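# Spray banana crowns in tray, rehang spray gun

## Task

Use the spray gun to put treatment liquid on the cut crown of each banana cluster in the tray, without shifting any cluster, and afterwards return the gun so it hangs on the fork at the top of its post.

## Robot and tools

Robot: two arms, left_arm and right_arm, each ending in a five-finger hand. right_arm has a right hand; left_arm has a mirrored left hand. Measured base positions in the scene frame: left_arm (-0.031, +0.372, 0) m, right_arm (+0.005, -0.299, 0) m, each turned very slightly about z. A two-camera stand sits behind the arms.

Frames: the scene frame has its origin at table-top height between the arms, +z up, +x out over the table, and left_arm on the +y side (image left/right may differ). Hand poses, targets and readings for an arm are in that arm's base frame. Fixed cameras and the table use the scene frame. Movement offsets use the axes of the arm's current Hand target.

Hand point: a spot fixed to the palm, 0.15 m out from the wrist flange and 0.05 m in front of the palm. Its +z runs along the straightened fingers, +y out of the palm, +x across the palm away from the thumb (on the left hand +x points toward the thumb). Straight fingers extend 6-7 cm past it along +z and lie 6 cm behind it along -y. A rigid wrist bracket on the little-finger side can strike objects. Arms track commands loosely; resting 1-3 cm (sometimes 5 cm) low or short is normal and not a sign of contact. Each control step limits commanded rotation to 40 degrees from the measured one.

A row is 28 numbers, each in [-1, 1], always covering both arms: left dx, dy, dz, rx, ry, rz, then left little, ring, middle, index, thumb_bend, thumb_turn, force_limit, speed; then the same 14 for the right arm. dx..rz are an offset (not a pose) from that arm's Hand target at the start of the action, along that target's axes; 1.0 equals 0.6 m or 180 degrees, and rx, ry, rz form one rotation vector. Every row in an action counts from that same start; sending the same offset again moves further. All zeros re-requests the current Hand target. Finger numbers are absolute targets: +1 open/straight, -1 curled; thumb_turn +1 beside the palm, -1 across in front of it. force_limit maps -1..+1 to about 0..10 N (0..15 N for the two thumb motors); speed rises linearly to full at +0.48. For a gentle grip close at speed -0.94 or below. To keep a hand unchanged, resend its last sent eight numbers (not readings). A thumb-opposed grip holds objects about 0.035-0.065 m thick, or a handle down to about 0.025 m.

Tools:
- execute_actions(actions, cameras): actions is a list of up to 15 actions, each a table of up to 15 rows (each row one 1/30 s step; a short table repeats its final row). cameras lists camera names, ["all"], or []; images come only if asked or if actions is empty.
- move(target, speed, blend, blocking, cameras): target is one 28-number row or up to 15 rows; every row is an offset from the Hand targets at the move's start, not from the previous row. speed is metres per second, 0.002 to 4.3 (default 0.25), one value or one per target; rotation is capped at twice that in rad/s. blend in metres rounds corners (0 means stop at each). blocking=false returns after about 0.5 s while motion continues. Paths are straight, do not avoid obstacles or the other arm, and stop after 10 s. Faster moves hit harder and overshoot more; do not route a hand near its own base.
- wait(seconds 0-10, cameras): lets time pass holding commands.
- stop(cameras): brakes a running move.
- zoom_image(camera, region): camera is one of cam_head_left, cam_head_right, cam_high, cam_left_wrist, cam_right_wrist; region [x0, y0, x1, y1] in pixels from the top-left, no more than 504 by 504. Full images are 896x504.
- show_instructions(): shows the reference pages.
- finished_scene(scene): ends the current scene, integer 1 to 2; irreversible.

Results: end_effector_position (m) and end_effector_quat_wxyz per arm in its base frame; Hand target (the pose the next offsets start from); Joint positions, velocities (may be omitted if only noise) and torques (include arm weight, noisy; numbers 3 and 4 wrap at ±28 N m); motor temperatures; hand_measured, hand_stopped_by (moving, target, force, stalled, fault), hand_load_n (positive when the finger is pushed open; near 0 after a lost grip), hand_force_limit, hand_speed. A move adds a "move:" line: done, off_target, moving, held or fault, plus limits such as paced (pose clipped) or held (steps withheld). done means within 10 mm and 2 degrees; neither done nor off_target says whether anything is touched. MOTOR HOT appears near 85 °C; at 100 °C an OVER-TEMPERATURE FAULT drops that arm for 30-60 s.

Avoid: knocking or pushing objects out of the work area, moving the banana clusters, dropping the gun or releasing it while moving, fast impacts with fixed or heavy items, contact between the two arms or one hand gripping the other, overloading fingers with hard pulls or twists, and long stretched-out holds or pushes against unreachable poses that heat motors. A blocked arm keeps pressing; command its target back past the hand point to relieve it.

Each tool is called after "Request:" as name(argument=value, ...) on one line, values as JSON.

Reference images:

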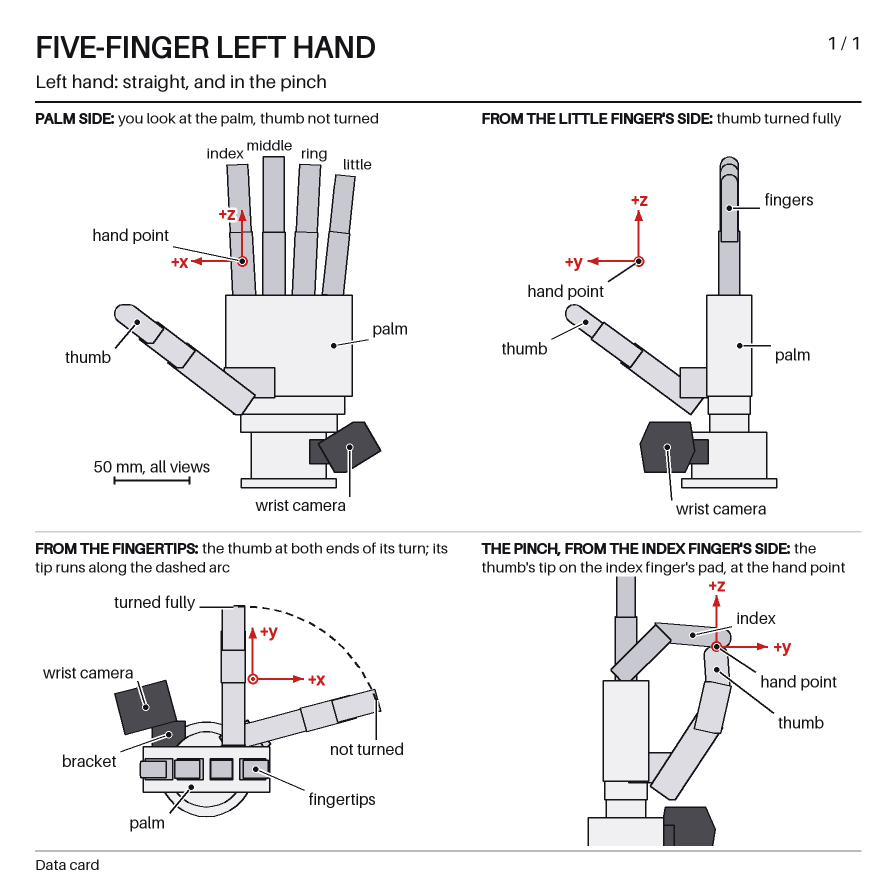

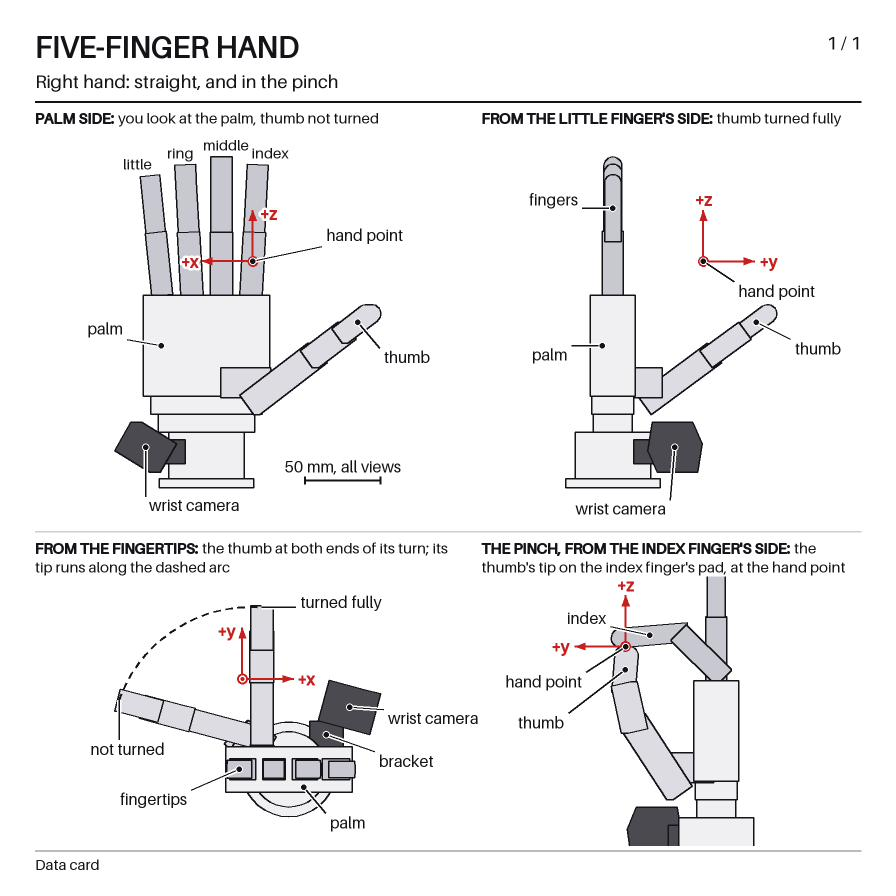

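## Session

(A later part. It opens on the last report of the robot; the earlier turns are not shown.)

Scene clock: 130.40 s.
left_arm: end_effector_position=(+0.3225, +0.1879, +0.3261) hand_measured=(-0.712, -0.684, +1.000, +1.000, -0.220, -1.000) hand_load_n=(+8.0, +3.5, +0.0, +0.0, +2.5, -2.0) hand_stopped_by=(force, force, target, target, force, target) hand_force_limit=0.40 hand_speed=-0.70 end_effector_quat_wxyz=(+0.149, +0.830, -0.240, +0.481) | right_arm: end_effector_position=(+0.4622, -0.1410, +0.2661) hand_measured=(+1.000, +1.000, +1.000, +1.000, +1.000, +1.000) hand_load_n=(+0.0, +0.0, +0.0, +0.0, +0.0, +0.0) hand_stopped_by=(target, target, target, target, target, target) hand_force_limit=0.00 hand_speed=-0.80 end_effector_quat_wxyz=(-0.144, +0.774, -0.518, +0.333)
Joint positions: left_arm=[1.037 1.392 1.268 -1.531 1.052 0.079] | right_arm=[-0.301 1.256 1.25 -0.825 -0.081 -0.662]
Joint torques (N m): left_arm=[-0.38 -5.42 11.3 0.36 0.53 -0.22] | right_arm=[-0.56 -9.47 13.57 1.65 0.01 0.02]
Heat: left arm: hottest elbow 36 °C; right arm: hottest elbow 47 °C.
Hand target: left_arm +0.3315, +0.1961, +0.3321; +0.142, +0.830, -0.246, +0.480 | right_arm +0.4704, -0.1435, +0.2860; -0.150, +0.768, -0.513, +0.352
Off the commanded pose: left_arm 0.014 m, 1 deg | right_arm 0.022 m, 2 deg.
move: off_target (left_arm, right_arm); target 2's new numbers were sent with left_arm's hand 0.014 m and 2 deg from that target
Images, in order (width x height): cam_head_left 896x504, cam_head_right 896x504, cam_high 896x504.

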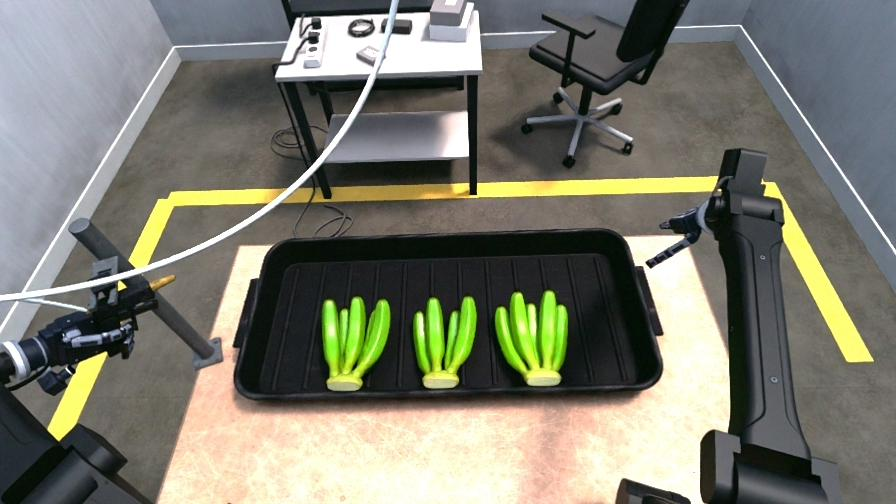

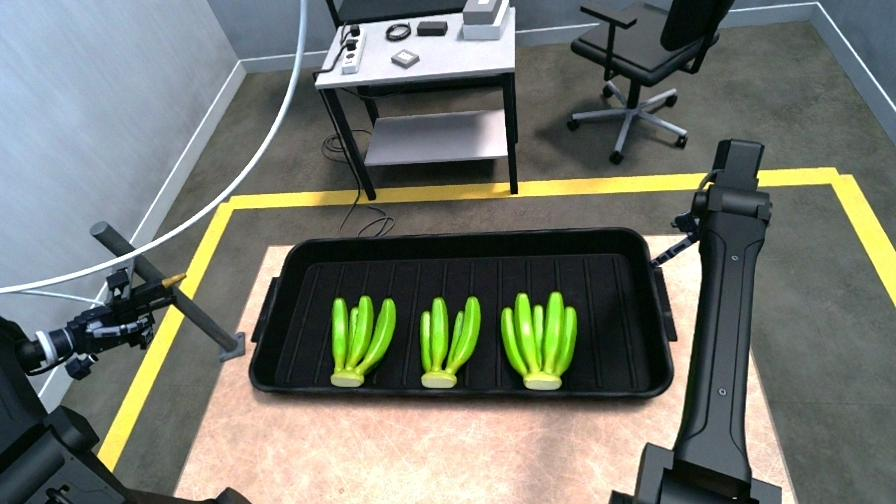

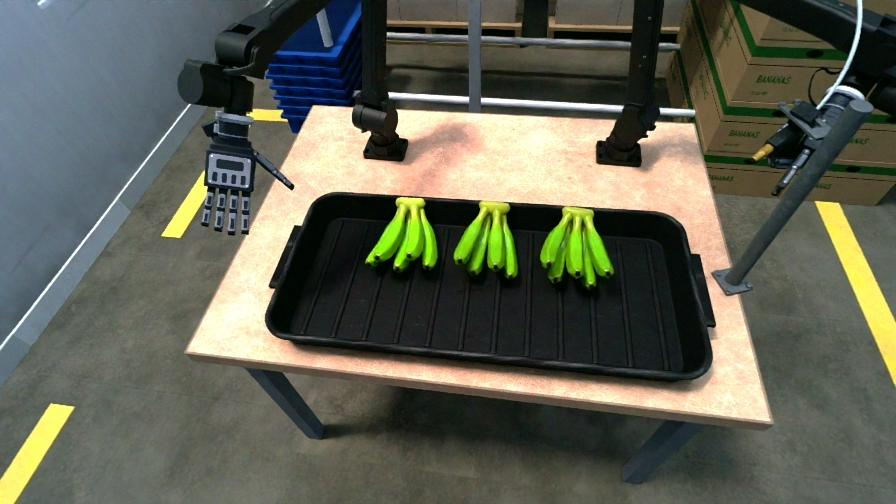

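Request:
move(target=[[0,0,0,0,0,0,-1,-1,1,1,-0.97,-1,0.2,-0.8,0,0,0,0,0,0,1,1,1,1,1,1,0,-0.8],[0,0,0,0,0,0,-0.97,-0.97,1,1,-0.95,-1,0.4,-0.85,0,0,0,0,0,0,1,1,1,1,1,1,0,-0.8]], cameras=["cam_head_left","cam_high","cam_head_right"])

Request:
zoom_image(camera="cam_head_left", region=[50, 250, 170, 370])

Request:
zoom_image(camera="cam_high", region=[740, 60, 860, 180])

Request:
zoom_image(camera="cam_head_right", region=[70, 250, 190, 370])

Scene clock: 131.63 s.
left_arm: end_effector_position=(+0.3216, +0.1876, +0.3252) hand_measured=(-0.712, -0.708, +1.000, +1.000, -0.296, -1.000) hand_load_n=(+5.0, +7.0, +0.0, +0.5, +9.0, +1.0) hand_stopped_by=(force, force, target, target, force, target) hand_force_limit=0.40 hand_speed=-0.85 end_effector_quat_wxyz=(+0.142, +0.826, -0.251, +0.484) | right_arm: end_effector_position=(+0.4622, -0.1410, +0.2661) hand_measured=(+1.000, +1.000, +1.000, +1.000, +1.000, +1.000) hand_load_n=(+0.0, +0.0, +0.0, +0.0, +0.0, +0.0) hand_stopped_by=(target, target, target, target, target, target) hand_force_limit=0.00 hand_speed=-0.80 end_effector_quat_wxyz=(-0.144, +0.774, -0.518, +0.333)
Joint positions: left_arm=[1.037 1.392 1.268 -1.531 1.055 0.106] | right_arm=[-0.301 1.256 1.25 -0.825 -0.081 -0.662]
Joint torques (N m): left_arm=[-0.44 -5.36 11.29 0.34 0.44 -0.48] | right_arm=[-0.56 -9.47 13.56 1.63 0.01 0.02]
Heat: left arm: hottest elbow 36 °C; right arm: hottest elbow 47 °C.
Hand target: left_arm +0.3315, +0.1960, +0.3321; +0.142, +0.830, -0.246, +0.480 | right_arm +0.4704, -0.1435, +0.2860; -0.150, +0.768, -0.513, +0.352
Off the commanded pose: left_arm 0.015 m, 1 deg | right_arm 0.022 m, 2 deg.
move: off_target (left_arm, right_arm); target 2's new numbers were sent with left_arm's hand 0.014 m and 1 deg from that target
Images, in order (width x height): cam_head_left 896x504, cam_head_right 896x504, cam_high 896x504.

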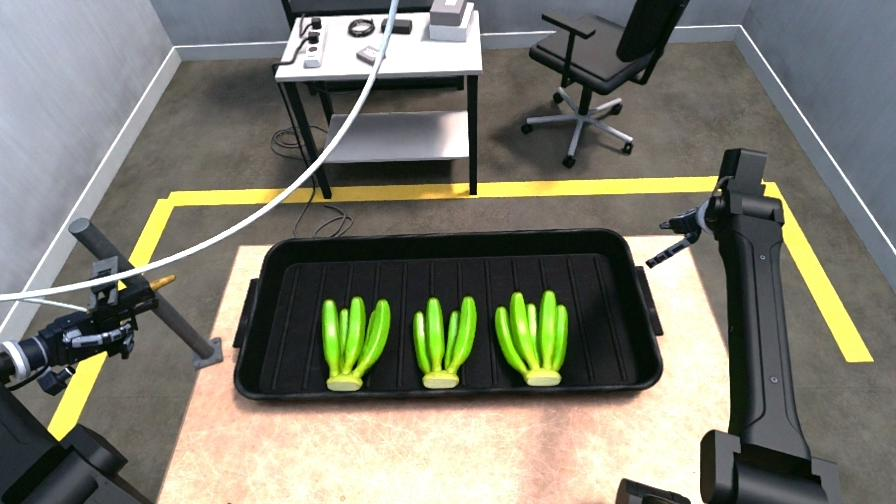

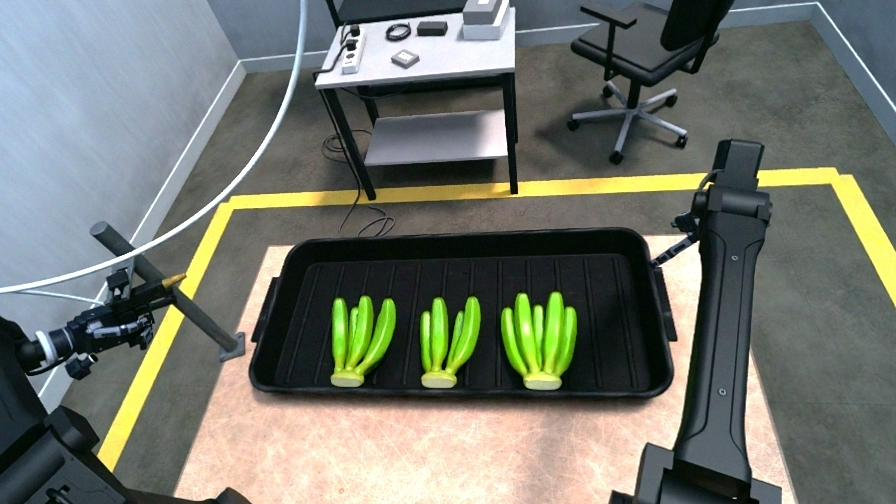

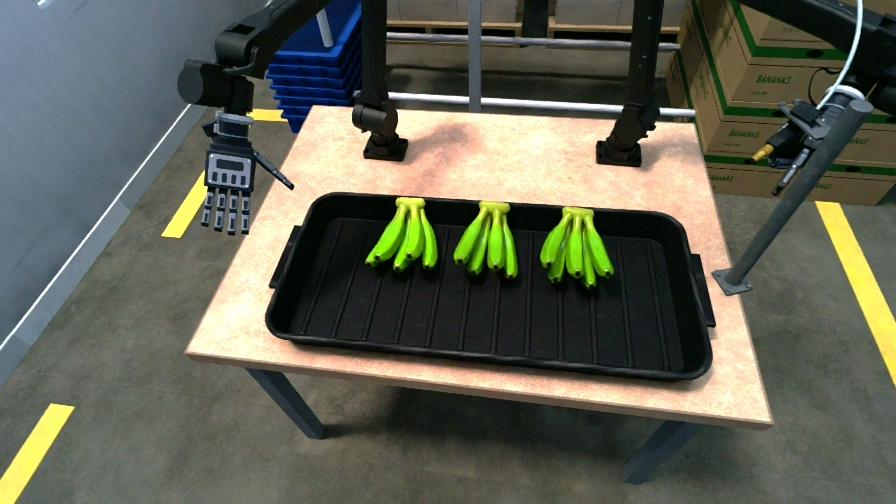

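Scaled by 4.200 from the camera's 896x504 image, which has a finer 1280x720 frame.

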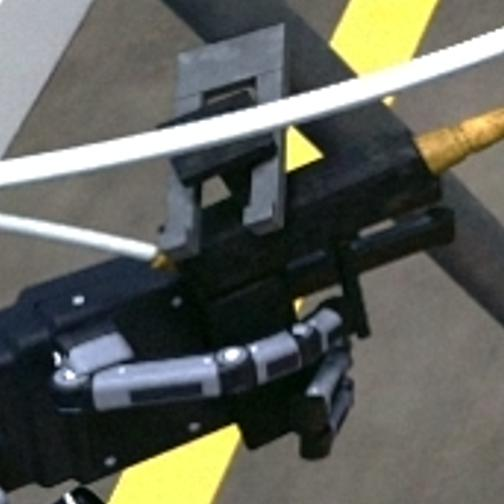

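Scaled by 4.200 from the camera's 896x504 image, which has a finer 1280x720 frame.

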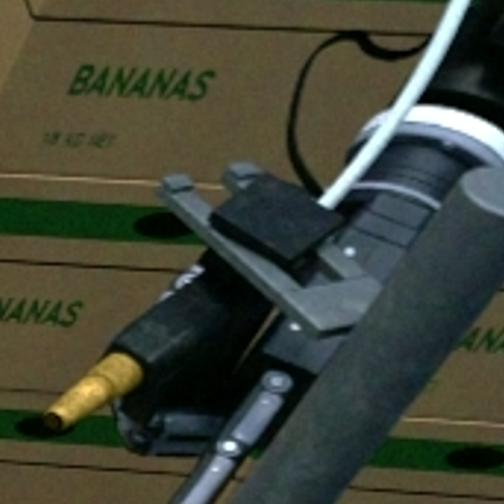

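Scaled by 4.200 from the camera's 896x504 image, which has a finer 1280x720 frame.

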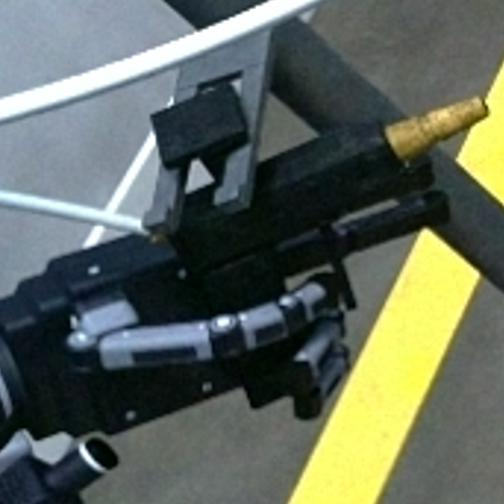

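Request:
move(target=[0.026,0,-0.015,0,0,0,-0.97,-0.97,1,1,-0.95,-1,0.4,-0.85,0,0,0,0,0,0,1,1,1,1,1,1,0,-0.8], speed=0.05, cameras=["cam_head_left","cam_high","cam_head_right"])

Request:
zoom_image(camera="cam_head_left", region=[50, 250, 170, 370])

Request:
zoom_image(camera="cam_high", region=[740, 60, 860, 180])

Request:
zoom_image(camera="cam_head_right", region=[70, 250, 190, 370])

Scene clock: 134.03 s.
left_arm: end_effector_position=(+0.3192, +0.1875, +0.3282) hand_measured=(-0.712, -0.708, +1.000, +1.000, -0.296, -1.000) hand_load_n=(+4.0, +6.0, +0.0, +0.0, +6.5, +0.0) hand_stopped_by=(force, force, target, target, force, target) hand_force_limit=0.40 hand_speed=-0.85 end_effector_quat_wxyz=(+0.143, +0.831, -0.254, +0.473) | right_arm: end_effector_position=(+0.4622, -0.1410, +0.2661) hand_measured=(+1.000, +1.000, +1.000, +1.000, +1.000, +1.000) hand_load_n=(-0.5, +0.0, +0.0, +0.0, +0.0, +0.0) hand_stopped_by=(target, target, target, target, target, target) hand_force_limit=0.00 hand_speed=-0.80 end_effector_quat_wxyz=(-0.144, +0.774, -0.518, +0.333)
Joint positions: left_arm=[1.037 1.393 1.286 -1.559 1.032 0.113] | right_arm=[-0.301 1.256 1.25 -0.825 -0.081 -0.662]
Joint torques (N m): left_arm=[-0.32 -5.71 13 -0.39 1.3 -0.53] | right_arm=[-0.56 -9.47 13.56 1.65 0.01 0.02]
Heat: left arm: hottest elbow 36 °C; right arm: hottest elbow 47 °C.
Hand target: left_arm +0.3315, +0.1960, +0.3501; +0.142, +0.830, -0.246, +0.480 | right_arm +0.4704, -0.1435, +0.2860; -0.150, +0.768, -0.513, +0.352
Off the commanded pose: left_arm 0.027 m, 1 deg | right_arm 0.022 m, 2 deg.
move: off_target (left_arm, right_arm)
Images, in order (width x height): cam_head_left 896x504, cam_head_right 896x504, cam_high 896x504.

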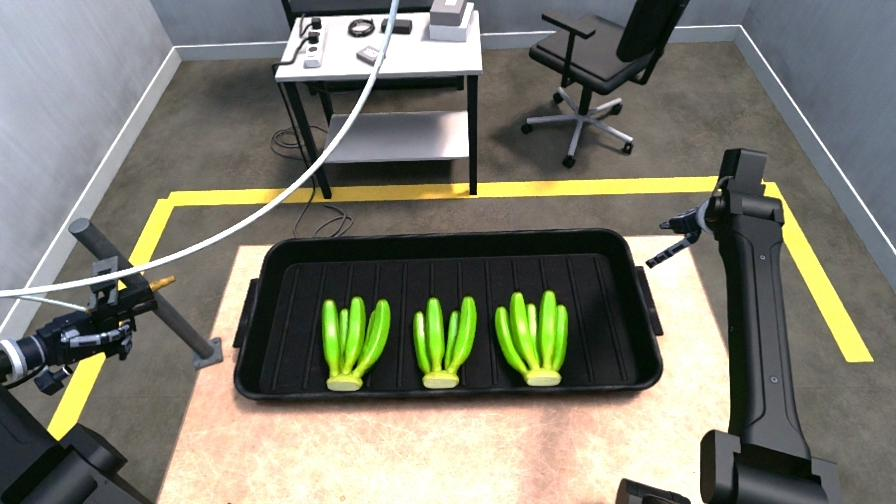

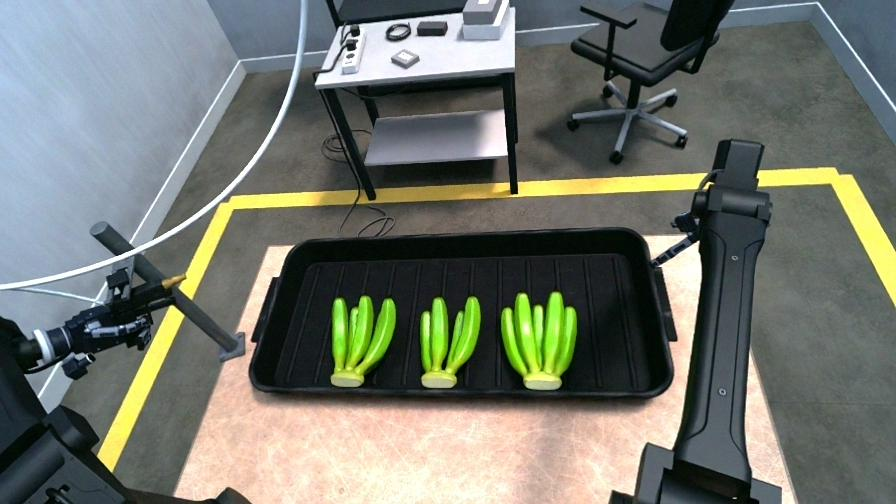

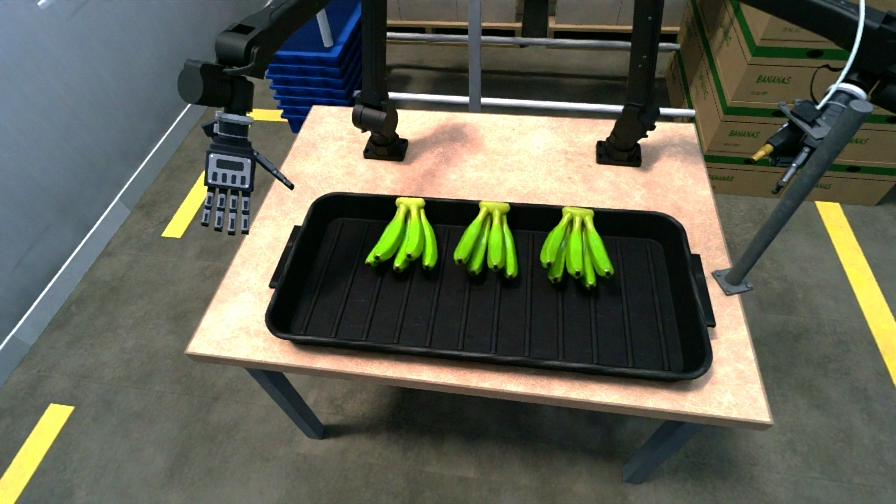

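Scaled by 4.200 from the camera's 896x504 image, which has a finer 1280x720 frame.

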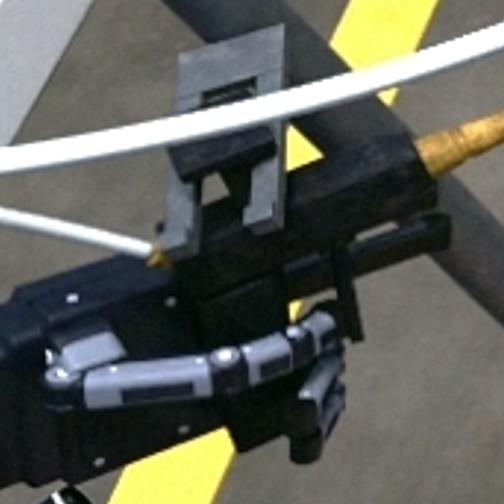

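Scaled by 4.200 from the camera's 896x504 image, which has a finer 1280x720 frame.

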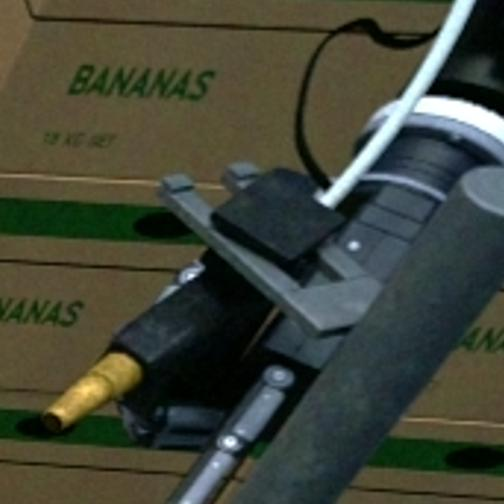

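Scaled by 4.200 from the camera's 896x504 image, which has a finer 1280x720 frame.

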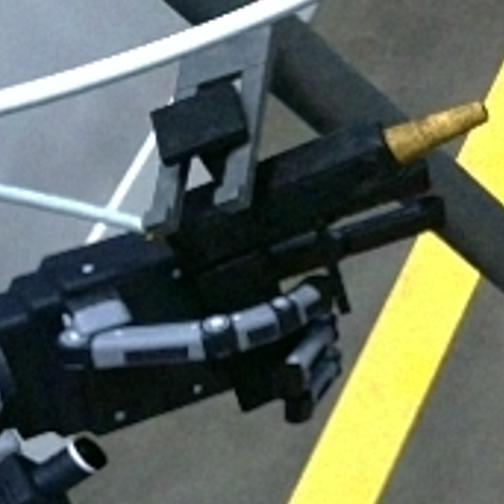

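Request:
move(target=[0.0173,0,-0.01,0,0,0,-0.97,-0.97,1,1,-0.95,-1,0.4,-0.85,0,0,0,0,0,0,1,1,1,1,1,1,0,-0.8], speed=0.05, cameras=["cam_head_left","cam_high","cam_head_right"])

Request:
zoom_image(camera="cam_head_left", region=[50, 250, 170, 370])

Request:
zoom_image(camera="cam_high", region=[740, 60, 860, 180])

Request:
zoom_image(camera="cam_head_right", region=[70, 250, 190, 370])

Scene clock: 135.50 s.
left_arm: end_effector_position=(+0.3217, +0.1904, +0.3449) hand_measured=(-0.712, -0.708, +1.000, +1.000, -0.298, -1.000) hand_load_n=(+0.0, +0.0, +0.0, +0.0, +3.5, -0.5) hand_stopped_by=(force, force, target, target, force, target) hand_force_limit=0.40 hand_speed=-0.85 end_effector_quat_wxyz=(+0.142, +0.831, -0.251, +0.475) | right_arm: end_effector_position=(+0.4622, -0.1410, +0.2661) hand_measured=(+1.000, +1.000, +1.000, +1.000, +1.000, +1.000) hand_load_n=(+0.0, +0.0, +0.0, +0.0, +0.0, +0.0) hand_stopped_by=(target, target, target, target, target, target) hand_force_limit=0.00 hand_speed=-0.80 end_effector_quat_wxyz=(-0.144, +0.774, -0.518, +0.333)
Joint positions: left_arm=[1.037 1.393 1.329 -1.59 1.036 0.1] | right_arm=[-0.301 1.256 1.25 -0.825 -0.081 -0.662]
Joint torques (N m): left_arm=[-0.5 -6.01 12.23 -0.29 1.14 -0.42] | right_arm=[-0.5 -9.47 13.56 1.65 0.01 0.02]
Heat: left arm: hottest elbow 36 °C; right arm: hottest elbow 47 °C.
Hand target: left_arm +0.3315, +0.1960, +0.3620; +0.142, +0.830, -0.246, +0.479 | right_arm +0.4704, -0.1435, +0.2860; -0.150, +0.768, -0.513, +0.352
Off the commanded pose: left_arm 0.021 m, 1 deg | right_arm 0.022 m, 2 deg.
move: off_target (left_arm, right_arm)
Images, in order (width x height): cam_head_left 896x504, cam_head_right 896x504, cam_high 896x504.

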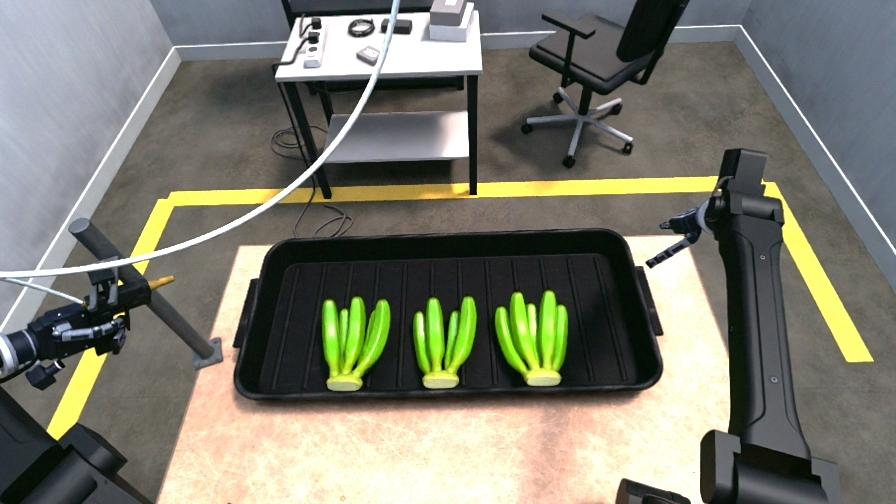

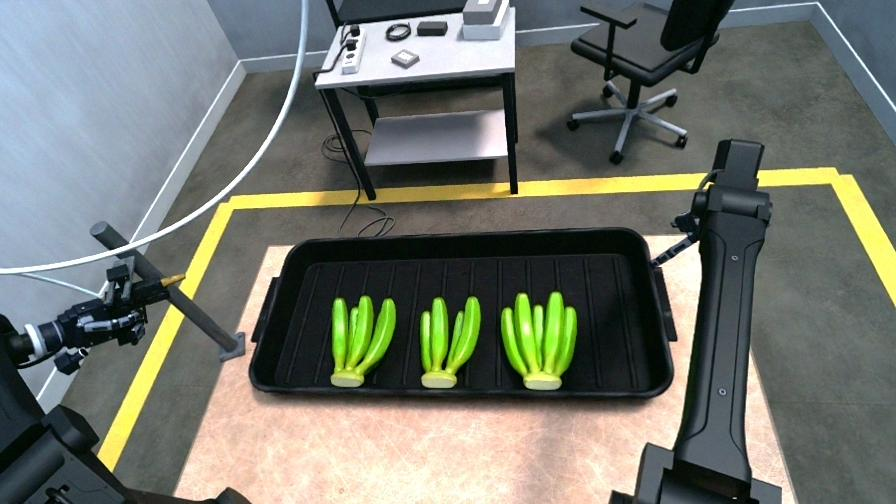

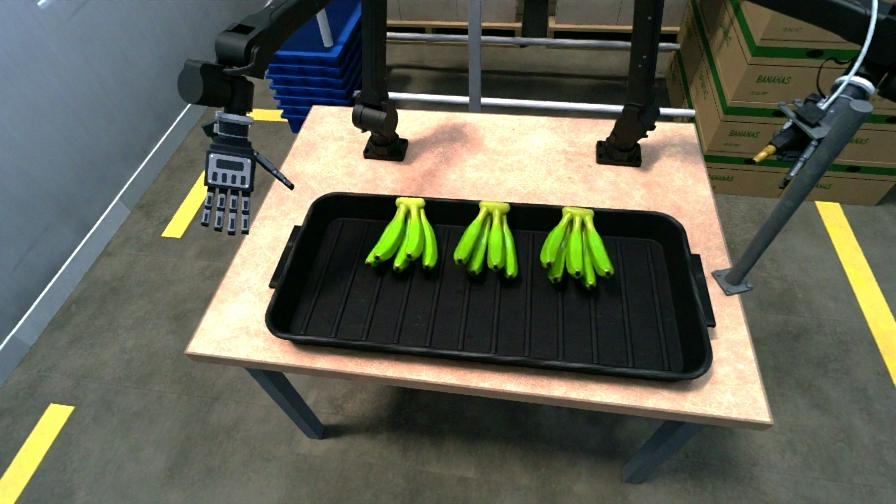

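Scaled by 4.200 from the camera's 896x504 image, which has a finer 1280x720 frame.

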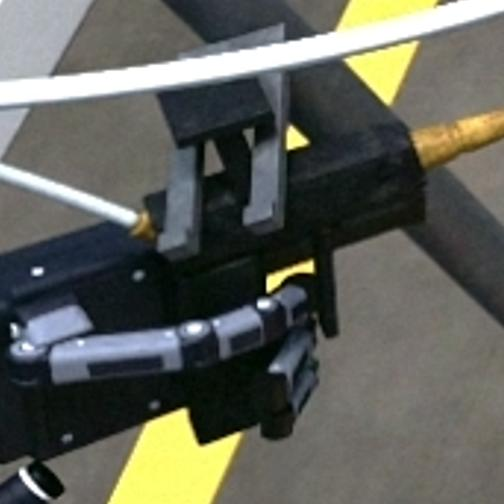

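Scaled by 4.200 from the camera's 896x504 image, which has a finer 1280x720 frame.

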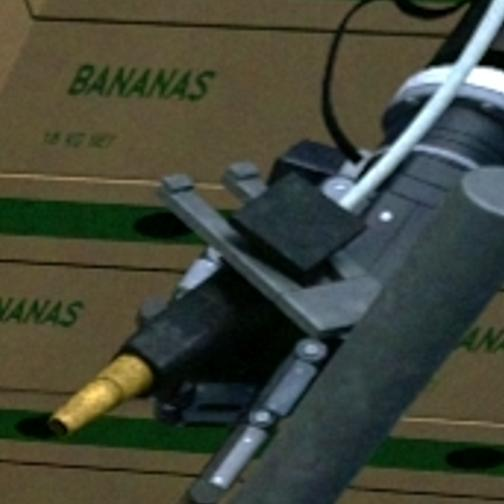

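Scaled by 4.200 from the camera's 896x504 image, which has a finer 1280x720 frame.

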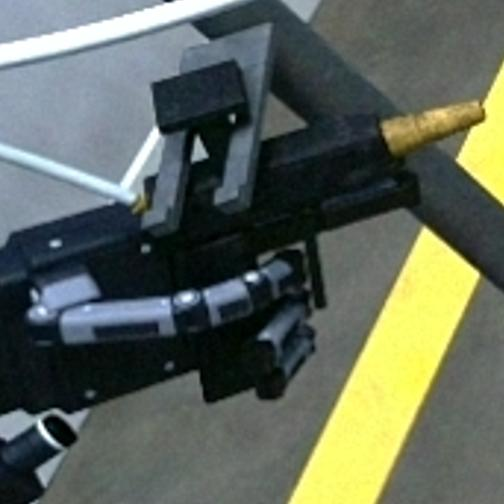

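Request:
move(target=[0,0,0,0,0,0,-1,-1,1,1,-1,-1,0.3,-0.8,0,0,0,0,0,0,1,1,1,1,1,1,0,-0.8], cameras=["cam_head_left","cam_high","cam_head_right"])

Request:
zoom_image(camera="cam_head_left", region=[50, 250, 170, 370])

Request:
zoom_image(camera="cam_high", region=[740, 60, 860, 180])

Request:
zoom_image(camera="cam_head_right", region=[70, 250, 190, 370])

Scene clock: 136.27 s.
left_arm: end_effector_position=(+0.3215, +0.1901, +0.3450) hand_measured=(-0.820, -0.760, +1.000, +1.000, -0.326, -1.000) hand_load_n=(+10.0, +5.0, +0.0, +0.0, +9.5, +0.5) hand_stopped_by=(force, force, target, target, force, target) hand_force_limit=0.30 hand_speed=-0.80 end_effector_quat_wxyz=(+0.143, +0.831, -0.250, +0.475) | right_arm: end_effector_position=(+0.4622, -0.1410, +0.2661) hand_measured=(+1.000, +1.000, +1.000, +1.000, +1.000, +1.000) hand_load_n=(+0.0, +0.0, -0.5, +0.0, +0.0, +0.0) hand_stopped_by=(target, target, target, target, target, target) hand_force_limit=0.00 hand_speed=-0.80 end_effector_quat_wxyz=(-0.144, +0.774, -0.518, +0.333)
Joint positions: left_arm=[1.037 1.393 1.329 -1.592 1.036 0.1] | right_arm=[-0.301 1.256 1.25 -0.825 -0.081 -0.662]
Joint torques (N m): left_arm=[-0.5 -5.95 12.23 -0.31 1.14 -0.42] | right_arm=[-0.56 -9.41 13.56 1.63 0.01 0.02]
Motor temperatures (°C): left_arm=[33 34 36 31 33 33] | right_arm=[34 33 48 32 34 31]
Heat: left arm: hottest elbow 36 °C; right arm: hottest elbow 48 °C.
Hand target: left_arm +0.3315, +0.1960, +0.3620; +0.142, +0.830, -0.246, +0.480 | right_arm +0.4704, -0.1435, +0.2860; -0.150, +0.768, -0.513, +0.352
Off the commanded pose: left_arm 0.021 m, 1 deg | right_arm 0.022 m, 2 deg.
move: off_target (left_arm, right_arm)
Images, in order (width x height): cam_head_left 896x504, cam_head_right 896x504, cam_high 896x504.

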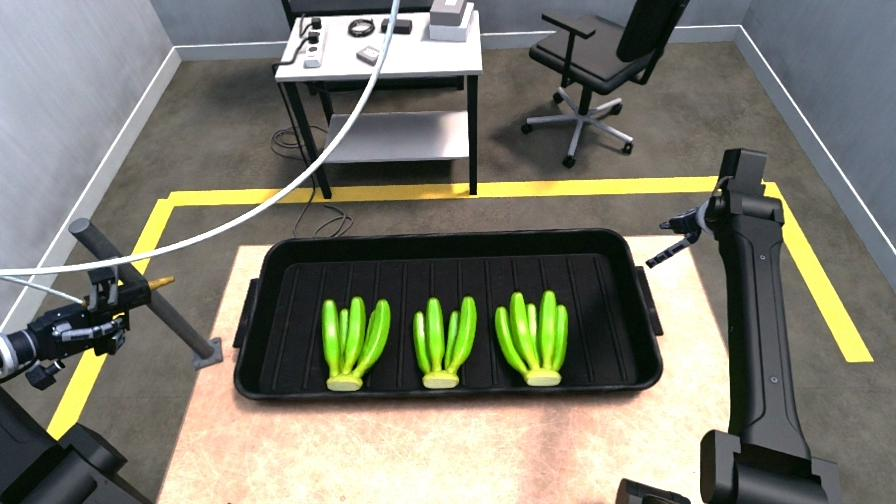

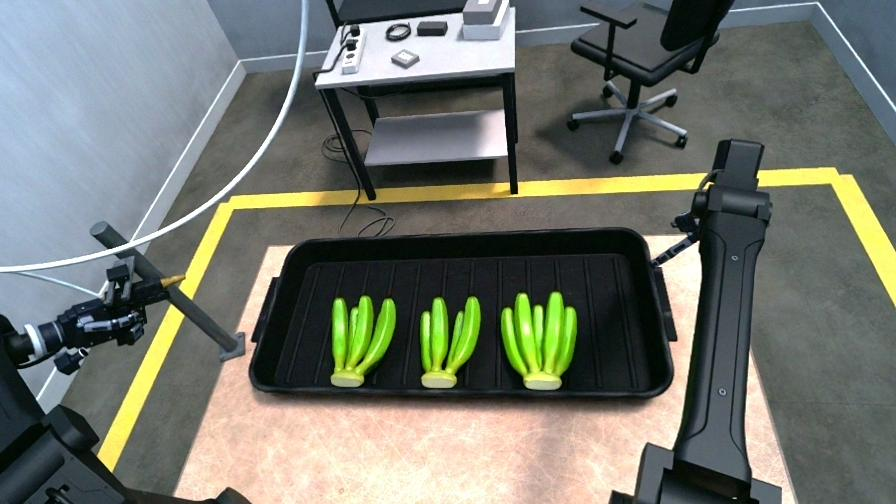

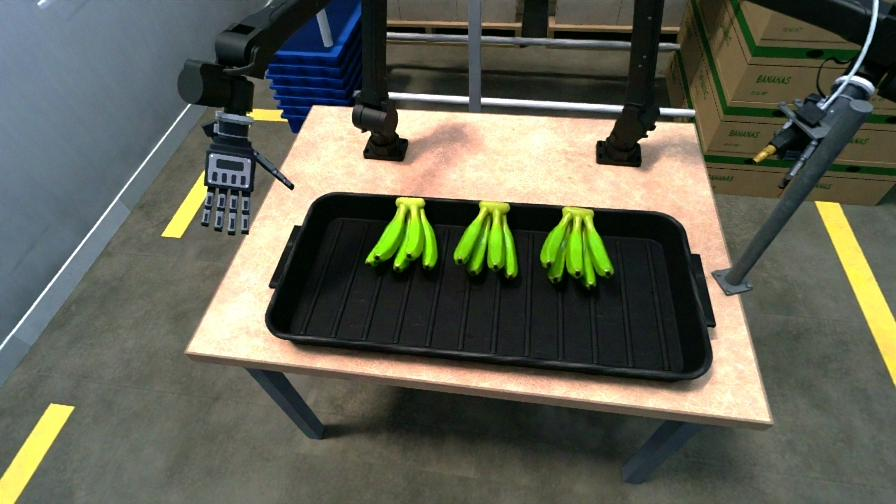

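Scaled by 4.200 from the camera's 896x504 image, which has a finer 1280x720 frame.

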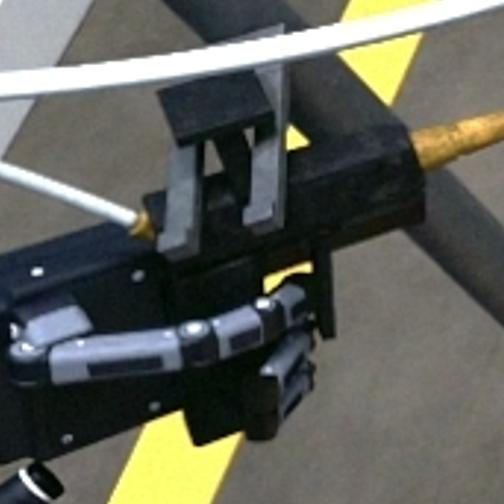

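Scaled by 4.200 from the camera's 896x504 image, which has a finer 1280x720 frame.

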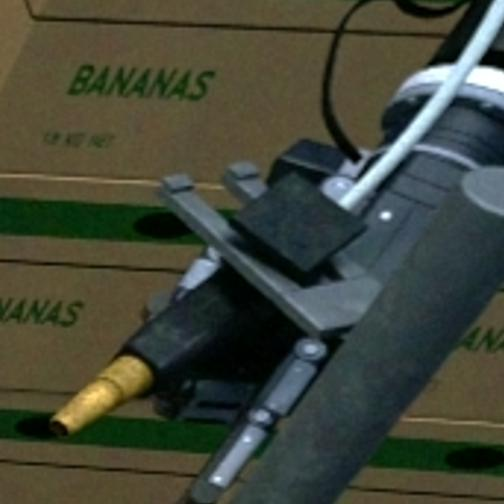

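Scaled by 4.200 from the camera's 896x504 image, which has a finer 1280x720 frame.

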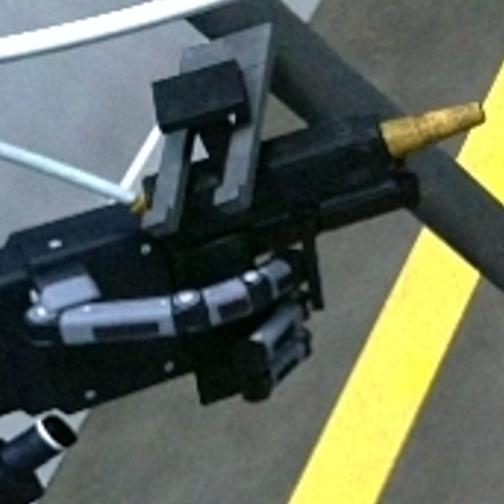

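Request:
move(target=[-0.0437,0.1073,-0.066,0.0386,0,-0.0222,-1,-1,1,1,-1,-1,0.3,-0.8,0,0,0,0,0,0,1,1,1,1,1,1,0,-0.8], speed=0.05, cameras=["cam_head_left","cam_high","cam_head_right"])

Request:
zoom_image(camera="cam_head_left", region=[40, 240, 180, 380])

Request:
zoom_image(camera="cam_high", region=[730, 50, 870, 190])

Request:
zoom_image(camera="cam_head_right", region=[60, 240, 200, 380])

Scene clock: 138.80 s.
left_arm: end_effector_position=(+0.3047, +0.1767, +0.3576) hand_measured=(-0.820, -0.760, +1.000, +1.000, -0.324, -1.000) hand_load_n=(+0.0, +3.5, +0.0, +0.0, +20.0, +7.0) hand_stopped_by=(force, force, target, target, force, target) hand_force_limit=0.30 hand_speed=-0.80 end_effector_quat_wxyz=(+0.180, +0.846, -0.134, +0.483) | right_arm: end_effector_position=(+0.4622, -0.1410, +0.2661) hand_measured=(+1.000, +1.000, +1.000, +1.000, +1.000, +1.000) hand_load_n=(+0.0, +0.0, +0.0, +0.0, +0.0, +0.0) hand_stopped_by=(target, target, target, target, target, target) hand_force_limit=0.00 hand_speed=-0.80 end_effector_quat_wxyz=(-0.144, +0.774, -0.518, +0.333)
Joint positions: left_arm=[1.094 1.288 1.214 -1.569 1.082 -0.119] | right_arm=[-0.301 1.256 1.25 -0.825 -0.081 -0.662]
Joint torques (N m): left_arm=[6.48 -12.75 5.27 -1.13 -0.96 1.58] | right_arm=[-0.56 -9.47 13.56 1.65 0.01 0.02]
Heat: left arm: hottest elbow 36 °C; right arm: hottest elbow 48 °C.
Hand target: left_arm +0.2566, +0.1680, +0.3591; +0.108, +0.845, -0.188, +0.488 | right_arm +0.4704, -0.1435, +0.2860; -0.150, +0.768, -0.513, +0.352
Off the commanded pose: left_arm 0.049 m, 10 deg | right_arm 0.022 m, 2 deg.
move: off_target (left_arm, right_arm)
Images, in order (width x height): cam_head_left 896x504, cam_head_right 896x504, cam_high 896x504.

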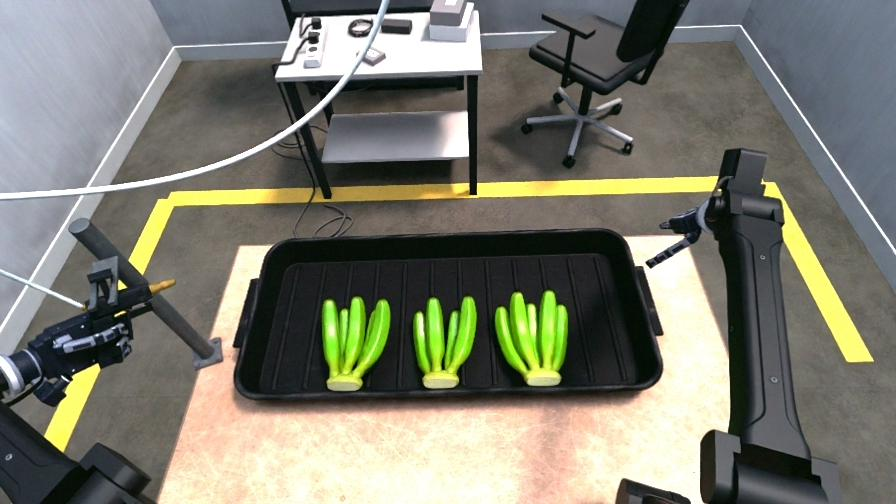

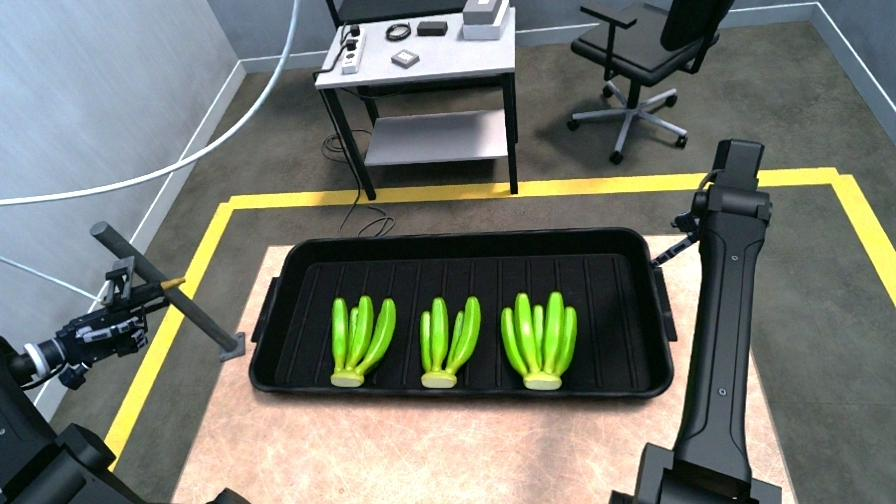

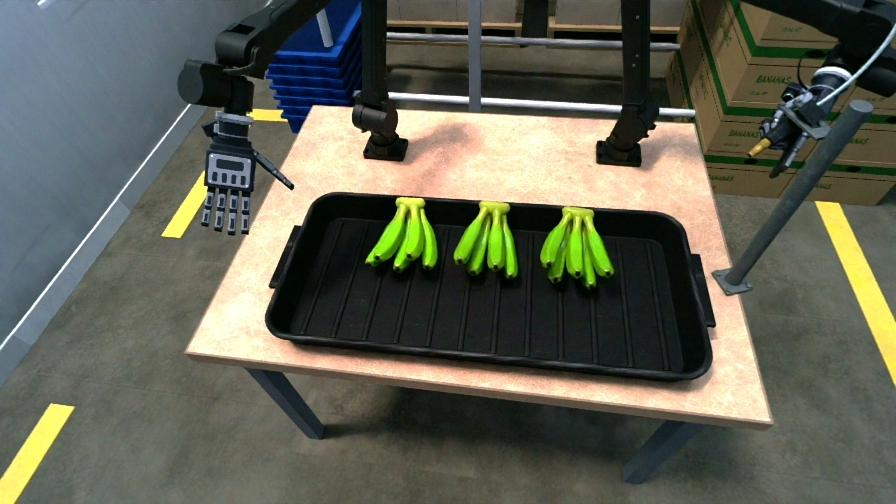

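Scaled by 3.600 from the camera's 896x504 image, which has a finer 1280x720 frame.

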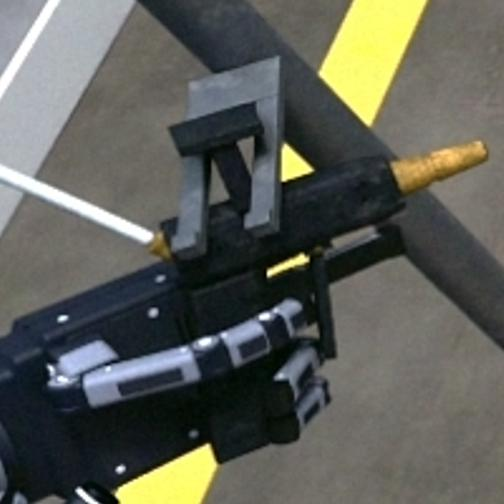

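Scaled by 3.600 from the camera's 896x504 image, which has a finer 1280x720 frame.

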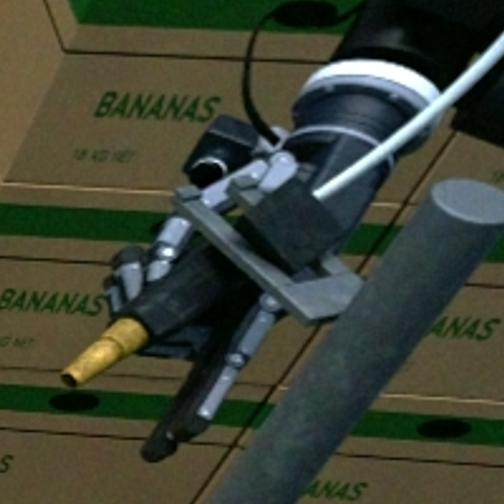

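Scaled by 3.600 from the camera's 896x504 image, which has a finer 1280x720 frame.

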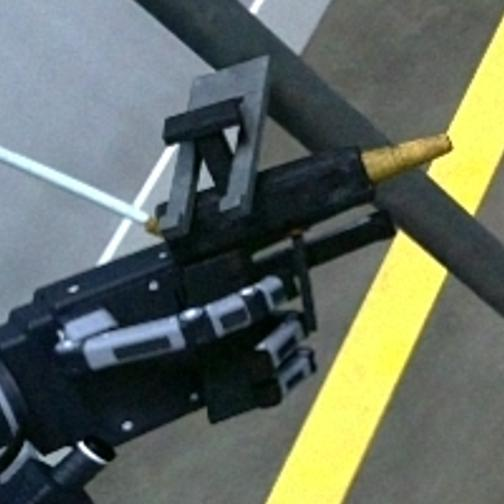

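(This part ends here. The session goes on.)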